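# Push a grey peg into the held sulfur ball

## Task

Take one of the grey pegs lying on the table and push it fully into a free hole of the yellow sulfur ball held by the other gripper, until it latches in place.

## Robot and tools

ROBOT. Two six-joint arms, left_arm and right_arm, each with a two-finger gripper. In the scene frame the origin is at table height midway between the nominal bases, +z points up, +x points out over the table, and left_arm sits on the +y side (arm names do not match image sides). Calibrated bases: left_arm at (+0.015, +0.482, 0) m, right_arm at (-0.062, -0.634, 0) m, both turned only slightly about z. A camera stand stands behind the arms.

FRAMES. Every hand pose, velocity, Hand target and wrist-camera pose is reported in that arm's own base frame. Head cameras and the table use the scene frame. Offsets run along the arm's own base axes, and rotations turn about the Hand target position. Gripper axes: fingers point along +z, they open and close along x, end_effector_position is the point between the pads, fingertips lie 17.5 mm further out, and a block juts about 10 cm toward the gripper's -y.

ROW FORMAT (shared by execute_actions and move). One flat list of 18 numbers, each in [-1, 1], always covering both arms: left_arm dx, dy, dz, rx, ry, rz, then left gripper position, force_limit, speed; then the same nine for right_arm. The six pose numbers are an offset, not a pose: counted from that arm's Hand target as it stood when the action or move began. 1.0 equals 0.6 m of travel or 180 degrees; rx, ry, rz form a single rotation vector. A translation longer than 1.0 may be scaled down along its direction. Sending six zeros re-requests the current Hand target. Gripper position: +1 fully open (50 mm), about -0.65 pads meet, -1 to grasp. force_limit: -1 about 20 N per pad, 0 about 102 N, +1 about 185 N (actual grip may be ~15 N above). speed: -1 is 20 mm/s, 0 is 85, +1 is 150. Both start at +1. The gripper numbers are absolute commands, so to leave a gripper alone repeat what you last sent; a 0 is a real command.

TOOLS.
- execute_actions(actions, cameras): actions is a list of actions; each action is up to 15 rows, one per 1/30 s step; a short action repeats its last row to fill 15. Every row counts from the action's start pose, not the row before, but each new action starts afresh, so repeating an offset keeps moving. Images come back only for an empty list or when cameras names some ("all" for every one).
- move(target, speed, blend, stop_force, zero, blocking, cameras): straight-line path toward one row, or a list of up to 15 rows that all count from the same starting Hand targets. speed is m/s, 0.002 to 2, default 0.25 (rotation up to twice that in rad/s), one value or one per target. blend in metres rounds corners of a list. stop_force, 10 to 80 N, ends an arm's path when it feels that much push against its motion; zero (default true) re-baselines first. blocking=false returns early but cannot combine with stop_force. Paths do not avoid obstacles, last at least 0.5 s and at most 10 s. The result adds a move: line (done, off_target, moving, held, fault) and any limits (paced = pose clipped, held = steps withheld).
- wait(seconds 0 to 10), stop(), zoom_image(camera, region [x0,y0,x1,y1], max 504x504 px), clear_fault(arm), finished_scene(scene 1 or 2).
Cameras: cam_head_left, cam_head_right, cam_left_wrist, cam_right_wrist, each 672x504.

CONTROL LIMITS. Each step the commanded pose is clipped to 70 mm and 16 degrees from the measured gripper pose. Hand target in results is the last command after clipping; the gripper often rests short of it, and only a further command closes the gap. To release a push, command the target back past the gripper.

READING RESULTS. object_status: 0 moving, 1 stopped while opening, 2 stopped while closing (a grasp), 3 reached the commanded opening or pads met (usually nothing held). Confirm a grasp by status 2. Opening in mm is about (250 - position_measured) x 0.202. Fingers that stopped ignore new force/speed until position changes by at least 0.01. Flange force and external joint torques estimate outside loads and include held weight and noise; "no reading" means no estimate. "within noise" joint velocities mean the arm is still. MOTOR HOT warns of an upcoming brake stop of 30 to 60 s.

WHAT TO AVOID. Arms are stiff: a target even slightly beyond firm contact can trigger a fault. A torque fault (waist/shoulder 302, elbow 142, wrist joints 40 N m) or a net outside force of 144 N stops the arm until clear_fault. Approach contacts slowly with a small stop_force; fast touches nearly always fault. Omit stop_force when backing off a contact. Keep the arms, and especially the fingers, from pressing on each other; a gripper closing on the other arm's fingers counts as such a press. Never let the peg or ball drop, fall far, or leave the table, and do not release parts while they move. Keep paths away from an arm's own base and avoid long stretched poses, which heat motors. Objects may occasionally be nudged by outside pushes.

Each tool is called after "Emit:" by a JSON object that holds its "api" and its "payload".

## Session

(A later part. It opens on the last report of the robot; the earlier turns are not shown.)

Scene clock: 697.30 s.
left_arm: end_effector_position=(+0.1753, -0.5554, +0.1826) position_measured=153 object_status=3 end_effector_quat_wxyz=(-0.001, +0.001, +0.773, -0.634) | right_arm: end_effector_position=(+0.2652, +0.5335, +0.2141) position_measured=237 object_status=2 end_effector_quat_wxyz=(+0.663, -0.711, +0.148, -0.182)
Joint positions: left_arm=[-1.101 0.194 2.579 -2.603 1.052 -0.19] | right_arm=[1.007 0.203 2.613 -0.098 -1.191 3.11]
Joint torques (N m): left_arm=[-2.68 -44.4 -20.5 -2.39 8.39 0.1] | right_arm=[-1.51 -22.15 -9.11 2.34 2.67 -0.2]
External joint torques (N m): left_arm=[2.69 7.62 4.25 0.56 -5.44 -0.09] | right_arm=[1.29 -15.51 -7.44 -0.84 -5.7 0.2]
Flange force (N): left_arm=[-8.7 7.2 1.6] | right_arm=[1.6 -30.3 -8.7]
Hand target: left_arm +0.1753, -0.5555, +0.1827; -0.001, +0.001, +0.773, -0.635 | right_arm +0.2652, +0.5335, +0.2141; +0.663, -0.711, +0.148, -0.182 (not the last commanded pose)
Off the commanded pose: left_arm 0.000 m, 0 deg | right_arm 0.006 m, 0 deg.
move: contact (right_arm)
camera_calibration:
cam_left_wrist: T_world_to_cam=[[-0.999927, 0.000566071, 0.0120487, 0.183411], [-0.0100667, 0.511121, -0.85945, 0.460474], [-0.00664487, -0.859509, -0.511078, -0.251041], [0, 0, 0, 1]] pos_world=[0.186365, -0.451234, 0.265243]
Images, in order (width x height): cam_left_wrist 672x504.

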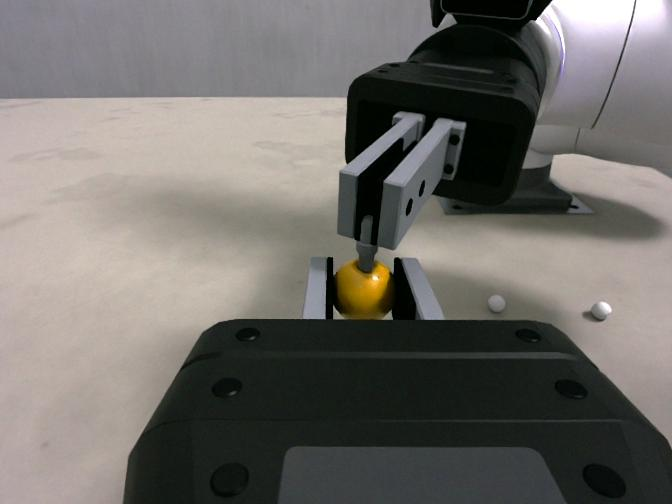

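Emit:
{"api": "move", "payload": {"target": [[0,0,0,0,0,0,-0.192157,1,1,-0.0002,0.0006,0.005,0,0,0,-1,0,-0.9],[0,0,0,0,0,0,-0.192157,1,1,0.0004,0.0006,0.005,0,0,0,-1,0,-0.9]], "speed": 0.01}}

Emit:
{"api": "move", "payload": {"target": [[0,0,0,0,0,0,-0.192157,1,1,0.0005,-0.0012,-0.015,0,0,0,-1,0,-0.9]], "speed": 0.003, "stop_force": 10, "cameras": ["cam_left_wrist"]}}

Emit:
{"api": "zoom_image", "payload": {"camera": "cam_left_wrist", "region": [330, 210, 400, 300]}}

Scene clock: 698.87 s.
left_arm: end_effector_position=(+0.1753, -0.5555, +0.1827) position_measured=153 object_status=3 end_effector_quat_wxyz=(-0.001, +0.001, +0.773, -0.635) | right_arm: end_effector_position=(+0.2654, +0.5339, +0.2171) position_measured=237 object_status=2 end_effector_quat_wxyz=(+0.663, -0.711, +0.148, -0.182)
Joint positions: left_arm=[-1.101 0.194 2.579 -2.603 1.052 -0.19] | right_arm=[1.007 0.194 2.611 -0.099 -1.181 3.111]
Joint torques (N m): left_arm=[-1.77 -34.06 -14.42 -2.15 2.99 0.08] | right_arm=[1.44 -31.75 -17.86 1.89 -2.89 -0.11]
External joint torques (N m): left_arm=[1.78 -2.54 -1.74 0.33 -0.06 -0.08] | right_arm=[-1.36 -5.57 0.87 -0.38 -0.14 0.11]
Flange force (N): left_arm=[-6.2 -7.9 -4.4] | right_arm=[7.1 -15.1 -8.9]
Hand target: left_arm +0.1753, -0.5555, +0.1827; -0.001, +0.001, +0.773, -0.635 | right_arm +0.2655, +0.5339, +0.2171; +0.663, -0.711, +0.148, -0.182
Off the commanded pose: left_arm 0.000 m, 0 deg | right_arm 0.000 m, 0 deg.
move: done

Scene clock: 700.40 s.
left_arm: end_effector_position=(+0.1753, -0.5554, +0.1826) position_measured=153 object_status=3 end_effector_quat_wxyz=(-0.001, +0.001, +0.773, -0.634) | right_arm: end_effector_position=(+0.2656, +0.5337, +0.2144) position_measured=237 object_status=2 end_effector_quat_wxyz=(+0.663, -0.711, +0.148, -0.182)
Joint positions: left_arm=[-1.101 0.194 2.579 -2.603 1.052 -0.19] | right_arm=[1.006 0.203 2.612 -0.099 -1.191 3.111]
Joint torques (N m): left_arm=[-2.58 -40.58 -18.52 -2.24 6.55 0.06] | right_arm=[-1.35 -25.88 -12 2.19 0.72 -0.13]
External joint torques (N m): left_arm=[2.5 3.9 2.09 0.4 -3.59 -0.06] | right_arm=[1.32 -12.04 -4.53 -0.71 -3.76 0.14]
Flange force (N): left_arm=[-7.9 1.5 -0.7] | right_arm=[0.5 -25.2 -8.4]
Hand target: left_arm +0.1753, -0.5555, +0.1827; -0.001, +0.001, +0.773, -0.635 | right_arm +0.2656, +0.5337, +0.2144; +0.663, -0.711, +0.148, -0.182 (not the last commanded pose)
Off the commanded pose: left_arm 0.000 m, 0 deg | right_arm 0.006 m, 0 deg.
move: contact (right_arm)
camera_calibration:
cam_left_wrist: T_world_to_cam=[[-0.999927, 0.000566071, 0.0120487, 0.183411], [-0.0100667, 0.511121, -0.85945, 0.460474], [-0.00664487, -0.859509, -0.511078, -0.251041], [0, 0, 0, 1]] pos_world=[0.186365, -0.451234, 0.265243]
Images, in order (width x height): cam_left_wrist 672x504.

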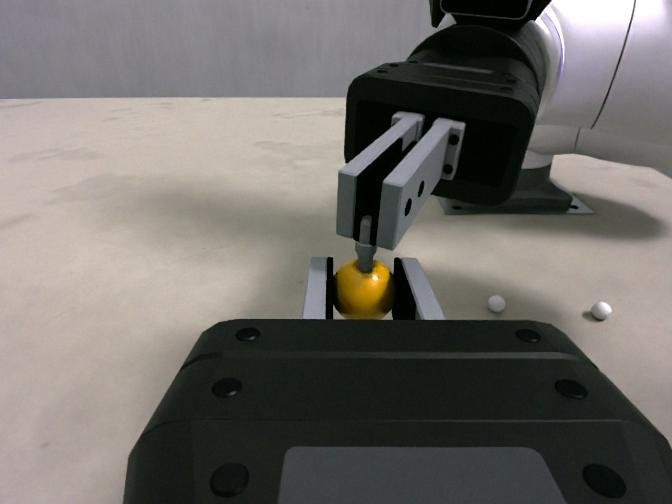

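Scaled by 5.600 from the camera's 672x504 image, which has a finer 960x720 frame.

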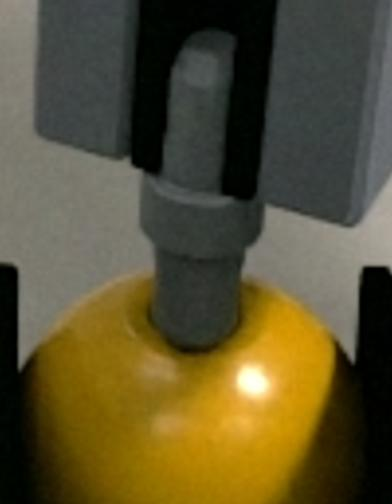

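Emit:
{"api": "move", "payload": {"target": [[0,0,0,0,0,0,-0.192157,1,1,-0.0002,0.0006,0.004,0,0,0,-1,0,-0.9],[0,0,0,0,0,0,-0.192157,1,1,-0.0002,-0.0001,0.004,0,0,0,-1,0,-0.9]], "speed": 0.01}}

Emit:
{"api": "move", "payload": {"target": [[0,0,0,0,0,0,-0.192157,1,1,0.0005,-0.0012,-0.015,0,0,0,-1,0,-0.9]], "speed": 0.003, "stop_force": 10}}

Scene clock: 701.87 s.
left_arm: end_effector_position=(+0.1753, -0.5555, +0.1828) position_measured=153 object_status=3 end_effector_quat_wxyz=(-0.001, +0.001, +0.773, -0.635) | right_arm: end_effector_position=(+0.2655, +0.5338, +0.2168) position_measured=237 object_status=2 end_effector_quat_wxyz=(+0.663, -0.711, +0.148, -0.182)
Joint positions: left_arm=[-1.101 0.194 2.579 -2.603 1.052 -0.19] | right_arm=[1.007 0.195 2.611 -0.099 -1.183 3.111]
Joint torques (N m): left_arm=[-1.94 -34.28 -14.35 -2.15 3.08 0.09] | right_arm=[1.9 -31.75 -17.88 1.59 -2.88 -0.1]
External joint torques (N m): left_arm=[1.86 -2.4 -1.86 0.34 -0.13 -0.09] | right_arm=[-1.9 -5.35 0.92 -0.08 -0.15 0.11]
Flange force (N): left_arm=[-6.6 -7.9 -4.1] | right_arm=[7.7 -14.3 -8.8]
Hand target: left_arm +0.1753, -0.5555, +0.1827; -0.001, +0.001, +0.773, -0.635 | right_arm +0.2655, +0.5337, +0.2168; +0.663, -0.711, +0.148, -0.182
Off the commanded pose: left_arm 0.000 m, 0 deg | right_arm 0.000 m, 0 deg.
move: done

Scene clock: 703.33 s.
left_arm: end_effector_position=(+0.1753, -0.5554, +0.1826) position_measured=153 object_status=3 end_effector_quat_wxyz=(-0.001, +0.001, +0.773, -0.635) | right_arm: end_effector_position=(+0.2656, +0.5335, +0.2143) position_measured=237 object_status=2 end_effector_quat_wxyz=(+0.663, -0.711, +0.148, -0.182)
Joint positions: left_arm=[-1.101 0.194 2.579 -2.603 1.052 -0.19] | right_arm=[1.006 0.203 2.613 -0.1 -1.192 3.111]
Joint torques (N m): left_arm=[-2.55 -41.92 -19.24 -2.33 7.23 0.1] | right_arm=[-1.02 -24.03 -10.92 2.21 1.4 -0.16]
External joint torques (N m): left_arm=[2.58 5.24 2.93 0.5 -4.28 -0.1] | right_arm=[0.91 -13.77 -5.66 -0.72 -4.45 0.17]
Flange force (N): left_arm=[-8.3 3.5 -0.1] | right_arm=[2.1 -28.5 -9.0]
Hand target: left_arm +0.1753, -0.5555, +0.1827; -0.001, +0.001, +0.773, -0.635 | right_arm +0.2656, +0.5335, +0.2143; +0.663, -0.711, +0.148, -0.182 (not the last commanded pose)
Off the commanded pose: left_arm 0.000 m, 0 deg | right_arm 0.007 m, 0 deg.
move: contact (right_arm)

Emit:
{"api": "move", "payload": {"target": [[0,0,0,0,0,0,-0.192157,1,1,-0.0001,0.0004,0.0035,0,0,0,-1,0,-0.9],[0,0,0,0,0,0,-0.192157,1,1,-0.0001,-0.0004,0.0035,0,0,0,-1,0,-0.9],[0,0,0,0,0,0,-0.192157,1,1,0.0003,-0.0016,-0.01,0,0,0,-1,0,-0.9]], "speed": [0.01,0.01,0.004], "stop_force": 11, "zero": false}}

Emit:
{"api": "move", "payload": {"target": [[0,0,0,0,0,0,-0.192157,1,1,-0.0001,0.0004,0.0035,0,0,0,-1,0,-0.9],[0,0,0,0,0,0,-0.192157,1,1,-0.0001,-0.0004,0.0035,0,0,0,-1,0,-0.9],[0,0,0,0,0,0,-0.192157,1,1,0.0003,-0.0016,-0.01,0,0,0,-1,0,-0.9]], "speed": [0.01,0.01,0.004], "stop_force": 11, "zero": false, "cameras": ["cam_left_wrist"]}}

Emit:
{"api": "zoom_image", "payload": {"camera": "cam_left_wrist", "region": [330, 210, 400, 300]}}

Scene clock: 705.60 s.
left_arm: end_effector_position=(+0.1753, -0.5555, +0.1827) position_measured=153 object_status=3 end_effector_quat_wxyz=(-0.001, +0.001, +0.773, -0.635) | right_arm: end_effector_position=(+0.2656, +0.5331, +0.2144) position_measured=237 object_status=2 end_effector_quat_wxyz=(+0.663, -0.711, +0.148, -0.182)
Joint positions: left_arm=[-1.101 0.194 2.579 -2.603 1.052 -0.19] | right_arm=[1.005 0.203 2.613 -0.1 -1.192 3.111]
Joint torques (N m): left_arm=[-2.51 -40.41 -18.52 -2.24 6.53 0.11] | right_arm=[-1.26 -25.4 -12.37 2.1 0.75 -0.15]
External joint torques (N m): left_arm=[2.53 3.77 2.26 0.4 -3.59 -0.11] | right_arm=[1.41 -12.54 -4.19 -0.64 -3.8 0.15]
Flange force (N): left_arm=[-7.8 1.2 -1.2] | right_arm=[0.0 -26.4 -9.5]
Hand target: left_arm +0.1753, -0.5555, +0.1827; -0.001, +0.001, +0.773, -0.635 | right_arm +0.2656, +0.5331, +0.2144; +0.663, -0.711, +0.148, -0.182 (not the last commanded pose)
Off the commanded pose: left_arm 0.000 m, 0 deg | right_arm 0.006 m, 0 deg.
move: contact (right_arm); path passed 2 of 3 targets

Scene clock: 707.07 s.
left_arm: end_effector_position=(+0.1753, -0.5555, +0.1827) position_measured=153 object_status=3 end_effector_quat_wxyz=(-0.001, +0.001, +0.773, -0.635) | right_arm: end_effector_position=(+0.2656, +0.5327, +0.2143) position_measured=237 object_status=2 end_effector_quat_wxyz=(+0.663, -0.711, +0.148, -0.182)
Joint positions: left_arm=[-1.101 0.194 2.579 -2.603 1.052 -0.19] | right_arm=[1.004 0.203 2.614 -0.101 -1.194 3.111]
Joint torques (N m): left_arm=[-2.27 -41.07 -19.36 -2.31 6.93 0.13] | right_arm=[-1.54 -24.85 -11.76 2.03 1.15 -0.21]
External joint torques (N m): left_arm=[2.25 4.41 3.14 0.49 -3.98 -0.13] | right_arm=[1.57 -12.99 -4.67 -0.57 -4.19 0.21]
Flange force (N): left_arm=[-6.8 2.2 -1.1] | right_arm=[-0.6 -26.8 -9.4]
Hand target: left_arm +0.1753, -0.5555, +0.1827; -0.001, +0.001, +0.773, -0.635 | right_arm +0.2656, +0.5327, +0.2143; +0.663, -0.711, +0.148, -0.182 (not the last commanded pose)
Off the commanded pose: left_arm 0.000 m, 0 deg | right_arm 0.006 m, 0 deg.
move: contact (right_arm); path passed 2 of 3 targets
camera_calibration:
cam_left_wrist: T_world_to_cam=[[-0.999927, 0.000567848, 0.0120487, 0.183412], [-0.0100667, 0.511003, -0.85952, 0.46044], [-0.00664502, -0.859579, -0.51096, -0.251104], [0, 0, 0, 1]] pos_world=[0.186365, -0.451234, 0.265243]
Images, in order (width x height): cam_left_wrist 672x504.

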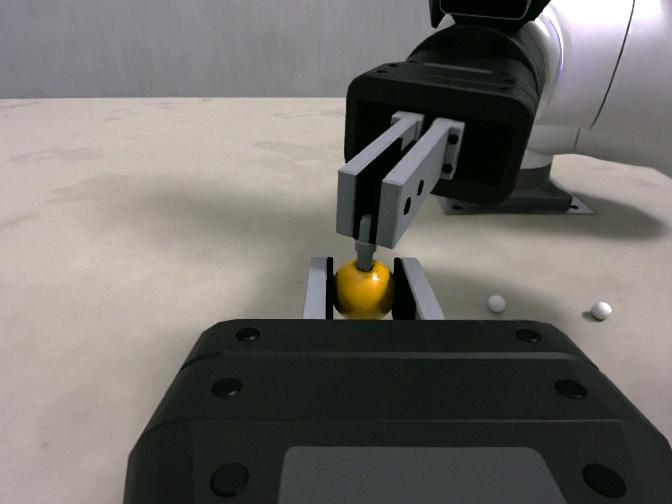

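Scaled by 5.600 from the camera's 672x504 image, which has a finer 960x720 frame.

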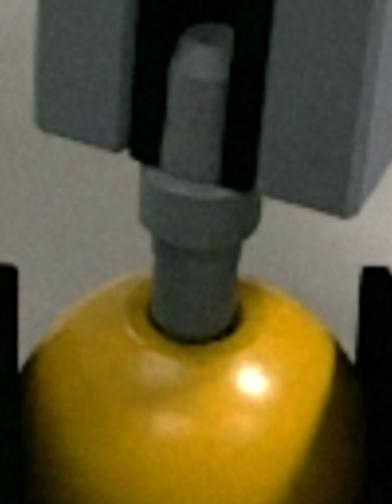

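Emit:
{"api": "move", "payload": {"target": [[0,0,0,0,0,0,-0.192157,1,1,-0.0001,0.0009,0.0025,0,0,0,-1,0,-0.9],[0,0,0,0,0,0,-0.192157,1,1,0.0003,0.0001,-0.008,0,0,0,-1,0,-0.9]], "speed": [0.01,0.004], "stop_force": 11, "zero": false}}

Emit:
{"api": "move", "payload": {"target": [[0,0,0,0,0,0,-0.192157,1,1,0.0002,0.0003,0.0025,0,0,0,-1,0,-0.9],[0,0,0,0,0,0,-0.192157,1,1,0.0005,-0.0005,-0.008,0,0,0,-1,0,-0.9]], "speed": [0.01,0.004], "stop_force": 11, "zero": false}}

Emit:
{"api": "move", "payload": {"target": [[0,0,0,0,0,0,-0.192157,1,1,-0.0007,0.0002,0.0025,0,0,0,-1,0,-0.9],[0,0,0,0,0,0,-0.192157,1,1,-0.0004,-0.0006,-0.008,0,0,0,-1,0,-0.9]], "speed": [0.01,0.004], "stop_force": 11, "zero": false}}

Emit:
{"api": "move", "payload": {"target": [[0,0,0,0,0,0,-0.192157,1,1,0.0002,0.0006,0.0025,0,0,0,-1,0,-0.9],[0,0,0,0,0,0,-0.192157,1,1,0.0005,-0.0002,-0.008,0,0,0,-1,0,-0.9]], "speed": [0.01,0.004], "stop_force": 11, "zero": false, "cameras": ["cam_left_wrist"]}}

Emit:
{"api": "zoom_image", "payload": {"camera": "cam_left_wrist", "region": [330, 210, 400, 300]}}

Scene clock: 710.27 s.
left_arm: end_effector_position=(+0.1753, -0.5555, +0.1827) position_measured=153 object_status=3 end_effector_quat_wxyz=(-0.001, +0.001, +0.773, -0.635) | right_arm: end_effector_position=(+0.2656, +0.5332, +0.2140) position_measured=237 object_status=2 end_effector_quat_wxyz=(+0.663, -0.711, +0.148, -0.182)
Joint positions: left_arm=[-1.101 0.194 2.579 -2.603 1.052 -0.19] | right_arm=[1.005 0.205 2.613 -0.1 -1.195 3.111]
Joint torques (N m): left_arm=[-2.55 -44.83 -22.15 -2.71 9.03 0.16] | right_arm=[-0.93 -20.77 -8.02 2.07 3.33 -0.15]
External joint torques (N m): left_arm=[2.56 8.24 5.79 0.86 -6.08 -0.16] | right_arm=[0.79 -17.35 -8.61 -0.57 -6.39 0.16]
Flange force (N): left_arm=[-8.2 7.8 0.2] | right_arm=[2.5 -33.9 -9.1]
Hand target: left_arm +0.1753, -0.5555, +0.1827; -0.001, +0.001, +0.773, -0.635 | right_arm +0.2656, +0.5332, +0.2141; +0.663, -0.711, +0.148, -0.182 (not the last commanded pose)
Off the commanded pose: left_arm 0.000 m, 0 deg | right_arm 0.005 m, 0 deg.
move: contact (right_arm); path passed 1 of 2 targets

Scene clock: 711.47 s.
left_arm: end_effector_position=(+0.1753, -0.5555, +0.1827) position_measured=153 object_status=3 end_effector_quat_wxyz=(-0.001, +0.001, +0.773, -0.635) | right_arm: end_effector_position=(+0.2658, +0.5334, +0.2140) position_measured=237 object_status=2 end_effector_quat_wxyz=(+0.664, -0.710, +0.148, -0.182)
Joint positions: left_arm=[-1.101 0.194 2.579 -2.603 1.052 -0.19] | right_arm=[1.005 0.205 2.613 -0.101 -1.196 3.111]
Joint torques (N m): left_arm=[-3.1 -45.2 -22.52 -2.36 9.3 0.11] | right_arm=[-1.34 -20.17 -8.63 2.26 3.47 -0.16]
External joint torques (N m): left_arm=[3.09 8.52 6.33 0.54 -6.36 -0.11] | right_arm=[1.38 -17.59 -7.69 -0.81 -6.5 0.17]
Flange force (N): left_arm=[-8.2 8.5 -0.3] | right_arm=[1.5 -33.9 -10.9]
Hand target: left_arm +0.1753, -0.5555, +0.1827; -0.001, +0.001, +0.773, -0.635 | right_arm +0.2658, +0.5334, +0.2140; +0.664, -0.710, +0.148, -0.182 (not the last commanded pose)
Off the commanded pose: left_arm 0.000 m, 0 deg | right_arm 0.005 m, 0 deg.
move: contact (right_arm); path passed 1 of 2 targets

Scene clock: 712.60 s.
left_arm: end_effector_position=(+0.1753, -0.5555, +0.1827) position_measured=153 object_status=3 end_effector_quat_wxyz=(-0.001, +0.001, +0.773, -0.635) | right_arm: end_effector_position=(+0.2655, +0.5336, +0.2143) position_measured=237 object_status=2 end_effector_quat_wxyz=(+0.664, -0.710, +0.148, -0.182)
Joint positions: left_arm=[-1.101 0.194 2.579 -2.603 1.052 -0.19] | right_arm=[1.006 0.205 2.613 -0.1 -1.196 3.111]
Joint torques (N m): left_arm=[-2.4 -41.59 -20.71 -2.51 7.15 0.1] | right_arm=[-0.31 -24.6 -12.23 1.67 1.23 -0.1]
External joint torques (N m): left_arm=[2.41 4.91 4.47 0.69 -4.21 -0.1] | right_arm=[0.25 -13.38 -4.33 -0.19 -4.28 0.11]
Flange force (N): left_arm=[-6.8 3.8 -2.7] | right_arm=[2.3 -27.1 -10.7]
Hand target: left_arm +0.1753, -0.5555, +0.1827; -0.001, +0.001, +0.773, -0.635 | right_arm +0.2655, +0.5336, +0.2143; +0.664, -0.710, +0.148, -0.182 (not the last commanded pose)
Off the commanded pose: left_arm 0.000 m, 0 deg | right_arm 0.005 m, 0 deg.
move: contact (right_arm); path passed 1 of 2 targets

Scene clock: 713.80 s.
left_arm: end_effector_position=(+0.1753, -0.5555, +0.1827) position_measured=153 object_status=3 end_effector_quat_wxyz=(-0.001, +0.001, +0.773, -0.635) | right_arm: end_effector_position=(+0.2657, +0.5339, +0.2143) position_measured=237 object_status=2 end_effector_quat_wxyz=(+0.664, -0.710, +0.148, -0.182)
Joint positions: left_arm=[-1.101 0.194 2.579 -2.603 1.052 -0.19] | right_arm=[1.006 0.206 2.612 -0.1 -1.197 3.111]
Joint torques (N m): left_arm=[-1.97 -42.05 -20.05 -2.79 7.26 0.08] | right_arm=[0.32 -23.79 -10.22 1.74 1.63 -0.13]
External joint torques (N m): left_arm=[2 5.39 3.74 0.96 -4.32 -0.08] | right_arm=[-0.28 -14.25 -6.23 -0.28 -4.68 0.13]
Flange force (N): left_arm=[-7.5 3.9 -0.8] | right_arm=[4.5 -29.2 -8.8]
Hand target: left_arm +0.1753, -0.5555, +0.1827; -0.001, +0.001, +0.773, -0.635 | right_arm +0.2657, +0.5339, +0.2143; +0.664, -0.710, +0.148, -0.182 (not the last commanded pose)
Off the commanded pose: left_arm 0.000 m, 0 deg | right_arm 0.005 m, 0 deg.
move: contact (right_arm); path passed 1 of 2 targets
camera_calibration:
cam_left_wrist: T_world_to_cam=[[-0.999928, 0.000706863, 0.0120143, 0.183484], [-0.00996695, 0.510887, -0.85959, 0.460387], [-0.00674554, -0.859648, -0.510842, -0.251148], [0, 0, 0, 1]] pos_world=[0.186365, -0.451234, 0.265243]
Images, in order (width x height): cam_left_wrist 672x504.

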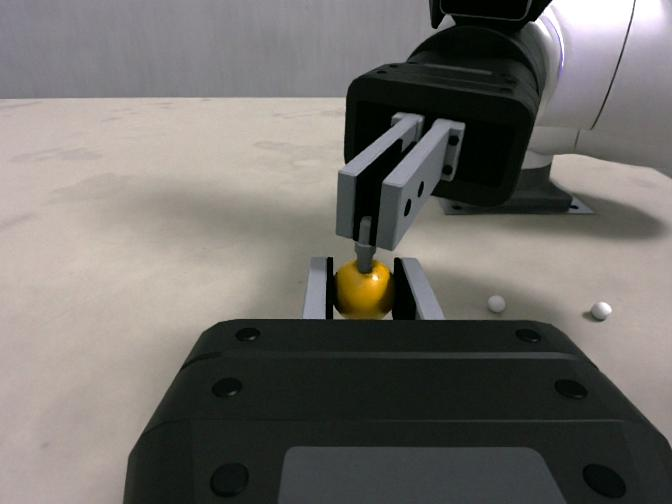

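Scaled by 5.600 from the camera's 672x504 image, which has a finer 960x720 frame.

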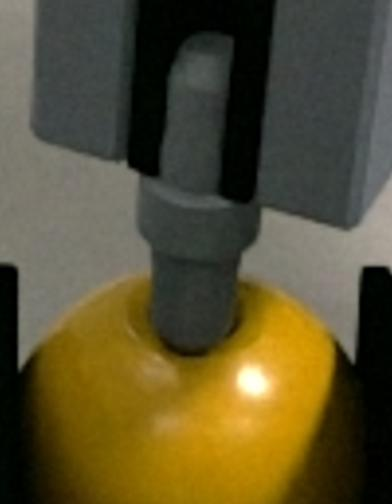

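Emit:
{"api": "move", "payload": {"target": [[0,0,0,0,0,0,-0.192157,1,1,0.0,0.0005,0.006,0,0,0,-1,0,-0.9],[0,0,0,0,0,0,-0.192157,1,1,0.0005,-0.005,0.0045,0.0255,0.0095,0,-1,0,-0.9]], "speed": 0.02}}

Emit:
{"api": "move", "payload": {"target": [[0,0,0,0,0,0,-0.192157,1,1,0,0,-0.01,0,0,0,-1,0,-0.9]], "speed": 0.004, "stop_force": 10, "cameras": ["cam_left_wrist"]}}

Emit:
{"api": "zoom_image", "payload": {"camera": "cam_left_wrist", "region": [330, 210, 400, 300]}}

Scene clock: 718.60 s.
left_arm: end_effector_position=(+0.1753, -0.5555, +0.1827) position_measured=153 object_status=3 end_effector_quat_wxyz=(-0.001, +0.001, +0.773, -0.635) | right_arm: end_effector_position=(+0.2660, +0.5309, +0.2170) position_measured=237 object_status=2 end_effector_quat_wxyz=(+0.690, -0.685, +0.165, -0.165)
Joint positions: left_arm=[-1.101 0.194 2.579 -2.603 1.052 -0.19] | right_arm=[0.998 0.246 2.623 -0.106 -1.306 3.171]
Joint torques (N m): left_arm=[-1.82 -34.22 -14.21 -2.15 3.1 0.12] | right_arm=[0.17 -34.77 -15.2 1.47 -3.17 -0.1]
External joint torques (N m): left_arm=[1.78 -2.52 -1.93 0.34 -0.16 -0.12] | right_arm=[-0.24 -5.46 0.93 -0.21 0.12 0.1]
Flange force (N): left_arm=[-6.5 -8.4 -4.1] | right_arm=[1.7 -17.3 -6.4]
Hand target: left_arm +0.1753, -0.5555, +0.1827; -0.001, +0.001, +0.773, -0.635 | right_arm +0.2660, +0.5309, +0.2170; +0.690, -0.685, +0.165, -0.165
Off the commanded pose: left_arm 0.000 m, 0 deg | right_arm 0.000 m, 0 deg.
move: done

Scene clock: 720.27 s.
left_arm: end_effector_position=(+0.1753, -0.5555, +0.1827) position_measured=153 object_status=3 end_effector_quat_wxyz=(-0.001, +0.001, +0.773, -0.635) | right_arm: end_effector_position=(+0.2660, +0.5309, +0.2130) position_measured=237 object_status=2 end_effector_quat_wxyz=(+0.690, -0.685, +0.165, -0.165)
Joint positions: left_arm=[-1.101 0.194 2.579 -2.603 1.052 -0.19] | right_arm=[0.998 0.26 2.625 -0.105 -1.321 3.169]
Joint torques (N m): left_arm=[-2.71 -45.49 -23.23 -2.8 9.12 0.12] | right_arm=[-0.11 -23.58 -6.77 1.44 3.44 -0.15]
External joint torques (N m): left_arm=[2.74 8.83 6.91 0.96 -6.17 -0.12] | right_arm=[0.13 -17.36 -6.9 -0.26 -6.49 0.15]
Flange force (N): left_arm=[-8.3 9.9 -0.8] | right_arm=[1.2 -34.7 -8.2]
Hand target: left_arm +0.1753, -0.5555, +0.1827; -0.001, +0.001, +0.773, -0.635 | right_arm +0.2660, +0.5309, +0.2130; +0.690, -0.685, +0.165, -0.165 (not the last commanded pose)
Off the commanded pose: left_arm 0.000 m, 0 deg | right_arm 0.002 m, 0 deg.
move: contact (right_arm)
camera_calibration:
cam_left_wrist: T_world_to_cam=[[-0.999927, 0.000567848, 0.0120487, 0.183412], [-0.0100667, 0.511003, -0.85952, 0.46044], [-0.00664502, -0.859579, -0.51096, -0.251104], [0, 0, 0, 1]] pos_world=[0.186365, -0.451234, 0.265243]
Images, in order (width x height): cam_left_wrist 672x504.

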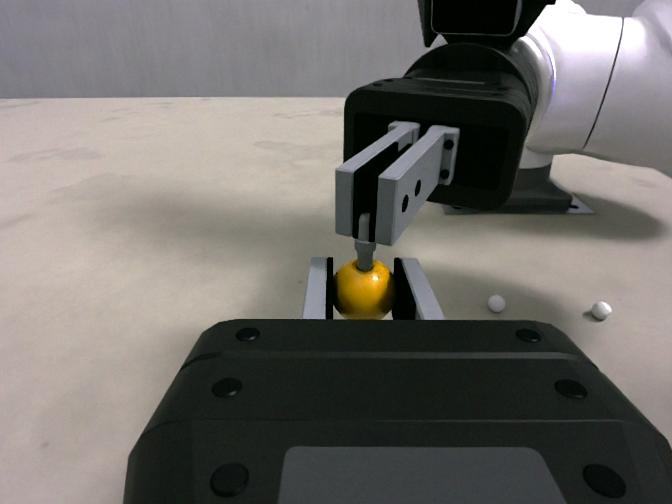

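Scaled by 5.600 from the camera's 672x504 image, which has a finer 960x720 frame.

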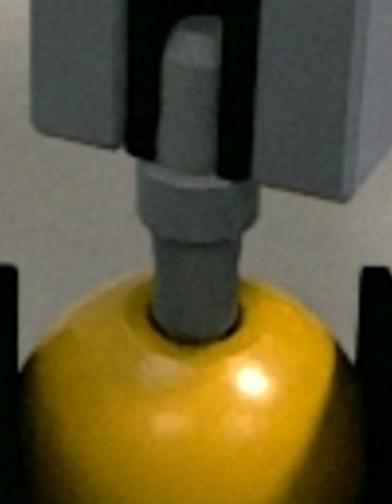

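Emit:
{"api": "move", "payload": {"target": [[0,0,0,0,0,0,-0.192157,1,1,0,0,-0.012,0,0,0,-1,0,-0.9]], "speed": 0.003, "stop_force": 50, "zero": false, "cameras": ["cam_left_wrist"]}}

Emit:
{"api": "zoom_image", "payload": {"camera": "cam_left_wrist", "region": [330, 210, 400, 300]}}

Scene clock: 722.10 s.
left_arm: end_effector_position=(+0.1753, -0.5554, +0.1826) position_measured=153 object_status=3 end_effector_quat_wxyz=(-0.001, +0.001, +0.773, -0.635) | right_arm: end_effector_position=(+0.2660, +0.5309, +0.2115) position_measured=237 object_status=2 end_effector_quat_wxyz=(+0.690, -0.685, +0.165, -0.165)
Joint positions: left_arm=[-1.101 0.194 2.579 -2.603 1.052 -0.19] | right_arm=[0.998 0.265 2.625 -0.105 -1.327 3.169]
Joint torques (N m): left_arm=[-4.56 -61.82 -36.62 -3.67 18.38 0.14] | right_arm=[-1.01 -5.06 5.21 1.65 12.96 -0.25]
External joint torques (N m): left_arm=[4.6 25.12 20.26 1.83 -15.44 -0.14] | right_arm=[1.08 -36.19 -18.68 -0.5 -16.01 0.25]
Flange force (N): left_arm=[-11.3 35.0 2.4] | right_arm=[-0.2 -65.3 -11.2]
Hand target: left_arm +0.1753, -0.5555, +0.1827; -0.001, +0.001, +0.773, -0.635 | right_arm +0.2660, +0.5309, +0.2115; +0.690, -0.685, +0.165, -0.165 (not the last commanded pose)
Off the commanded pose: left_arm 0.000 m, 0 deg | right_arm 0.006 m, 0 deg.
move: contact (right_arm)
camera_calibration:
cam_left_wrist: T_world_to_cam=[[-0.999927, 0.000653601, 0.0121002, 0.183438], [-0.0100671, 0.511004, -0.85952, 0.460354], [-0.00674501, -0.859578, -0.510959, -0.251136], [0, 0, 0, 1]] pos_world=[0.186365, -0.451234, 0.265143]
Images, in order (width x height): cam_left_wrist 672x504.

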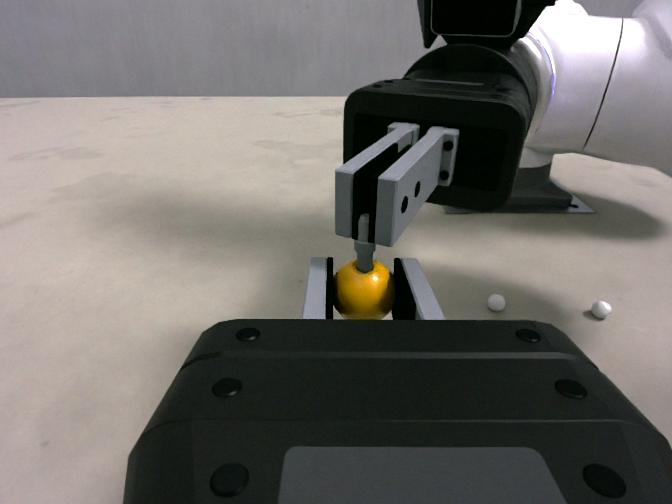

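Scaled by 5.600 from the camera's 672x504 image, which has a finer 960x720 frame.

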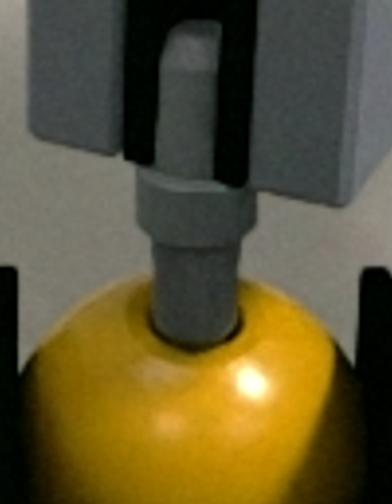

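Emit:
{"api": "move", "payload": {"target": [[0,0,0,0,0,0,-0.192157,1,1,0,0,0.0034,0,0,0,-1,0,-0.9],[0,0,0,0,0,0,-0.192157,1,1,0.001,0,0.0034,0,0,0,-1,0,-0.9],[0,0,0,0,0,0,-0.192157,1,1,0.0007,0.0007,0.0034,0,0,0,-1,0,-0.9],[0,0,0,0,0,0,-0.192157,1,1,0,0.001,0.0034,0,0,0,-1,0,-0.9],[0,0,0,0,0,0,-0.192157,1,1,-0.0007,0.0007,0.0034,0,0,0,-1,0,-0.9],[0,0,0,0,0,0,-0.192157,1,1,-0.001,0,0.0034,0,0,0,-1,0,-0.9],[0,0,0,0,0,0,-0.192157,1,1,-0.0007,-0.0007,0.0033,0,0,0,-1,0,-0.9],[0,0,0,0,0,0,-0.192157,1,1,0,-0.001,0.0033,0,0,0,-1,0,-0.9],[0,0,0,0,0,0,-0.192157,1,1,0.0007,-0.0007,0.0033,0,0,0,-1,0,-0.9],[0,0,0,0,0,0,-0.192157,1,1,0.0013,0,0.0033,0,0,0,-1,0,-0.9],[0,0,0,0,0,0,-0.192157,1,1,0,0.0013,0.0032,0,0,0,-1,0,-0.9],[0,0,0,0,0,0,-0.192157,1,1,-0.0013,0,0.0032,0,0,0,-1,0,-0.9],[0,0,0,0,0,0,-0.192157,1,1,0,-0.0013,0.0032,0,0,0,-1,0,-0.9],[0,0,0,0,0,0,-0.192157,1,1,0,0,0.0032,0,0,0,-1,0,-0.9]], "speed": 0.003, "blend": 0.0002, "cameras": ["cam_left_wrist"]}}

Emit:
{"api": "zoom_image", "payload": {"camera": "cam_left_wrist", "region": [330, 210, 400, 300]}}

Scene clock: 727.83 s.
left_arm: end_effector_position=(+0.1753, -0.5555, +0.1827) position_measured=153 object_status=3 end_effector_quat_wxyz=(-0.001, +0.001, +0.773, -0.635) | right_arm: end_effector_position=(+0.2661, +0.5309, +0.2134) position_measured=237 object_status=2 end_effector_quat_wxyz=(+0.690, -0.685, +0.165, -0.165)
Joint positions: left_arm=[-1.101 0.194 2.579 -2.603 1.052 -0.19] | right_arm=[0.998 0.258 2.625 -0.105 -1.32 3.17]
Joint torques (N m): left_arm=[-1.94 -35.09 -16.67 -2.38 3.72 0.09] | right_arm=[1.79 -34.34 -14.56 0.83 -2.39 -0.09]
External joint torques (N m): left_arm=[1.92 -1.41 0.39 0.55 -0.78 -0.09] | right_arm=[-1.56 -6.25 1 0.31 -0.63 0.09]
Flange force (N): left_arm=[-5.8 -5.6 -6.0] | right_arm=[4.3 -17.2 -7.9]
Hand target: left_arm +0.1753, -0.5555, +0.1827; -0.001, +0.001, +0.773, -0.635 | right_arm +0.2660, +0.5309, +0.2134; +0.690, -0.685, +0.165, -0.165
Off the commanded pose: left_arm 0.000 m, 0 deg | right_arm 0.000 m, 0 deg.
move: done
camera_calibration:
cam_left_wrist: T_world_to_cam=[[-0.999927, 0.000654424, 0.0121001, 0.183437], [-0.0100671, 0.51093, -0.859563, 0.460418], [-0.0067448, -0.859622, -0.510886, -0.251125], [0, 0, 0, 1]] pos_world=[0.186365, -0.451234, 0.265243]
Images, in order (width x height): cam_left_wrist 672x504.

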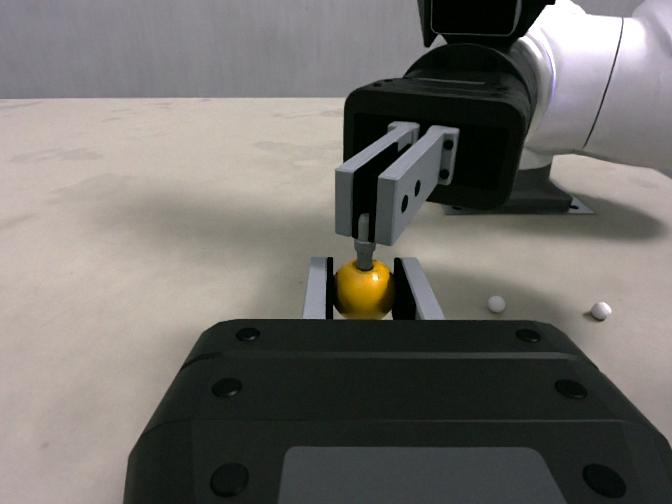

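Scaled by 5.600 from the camera's 672x504 image, which has a finer 960x720 frame.

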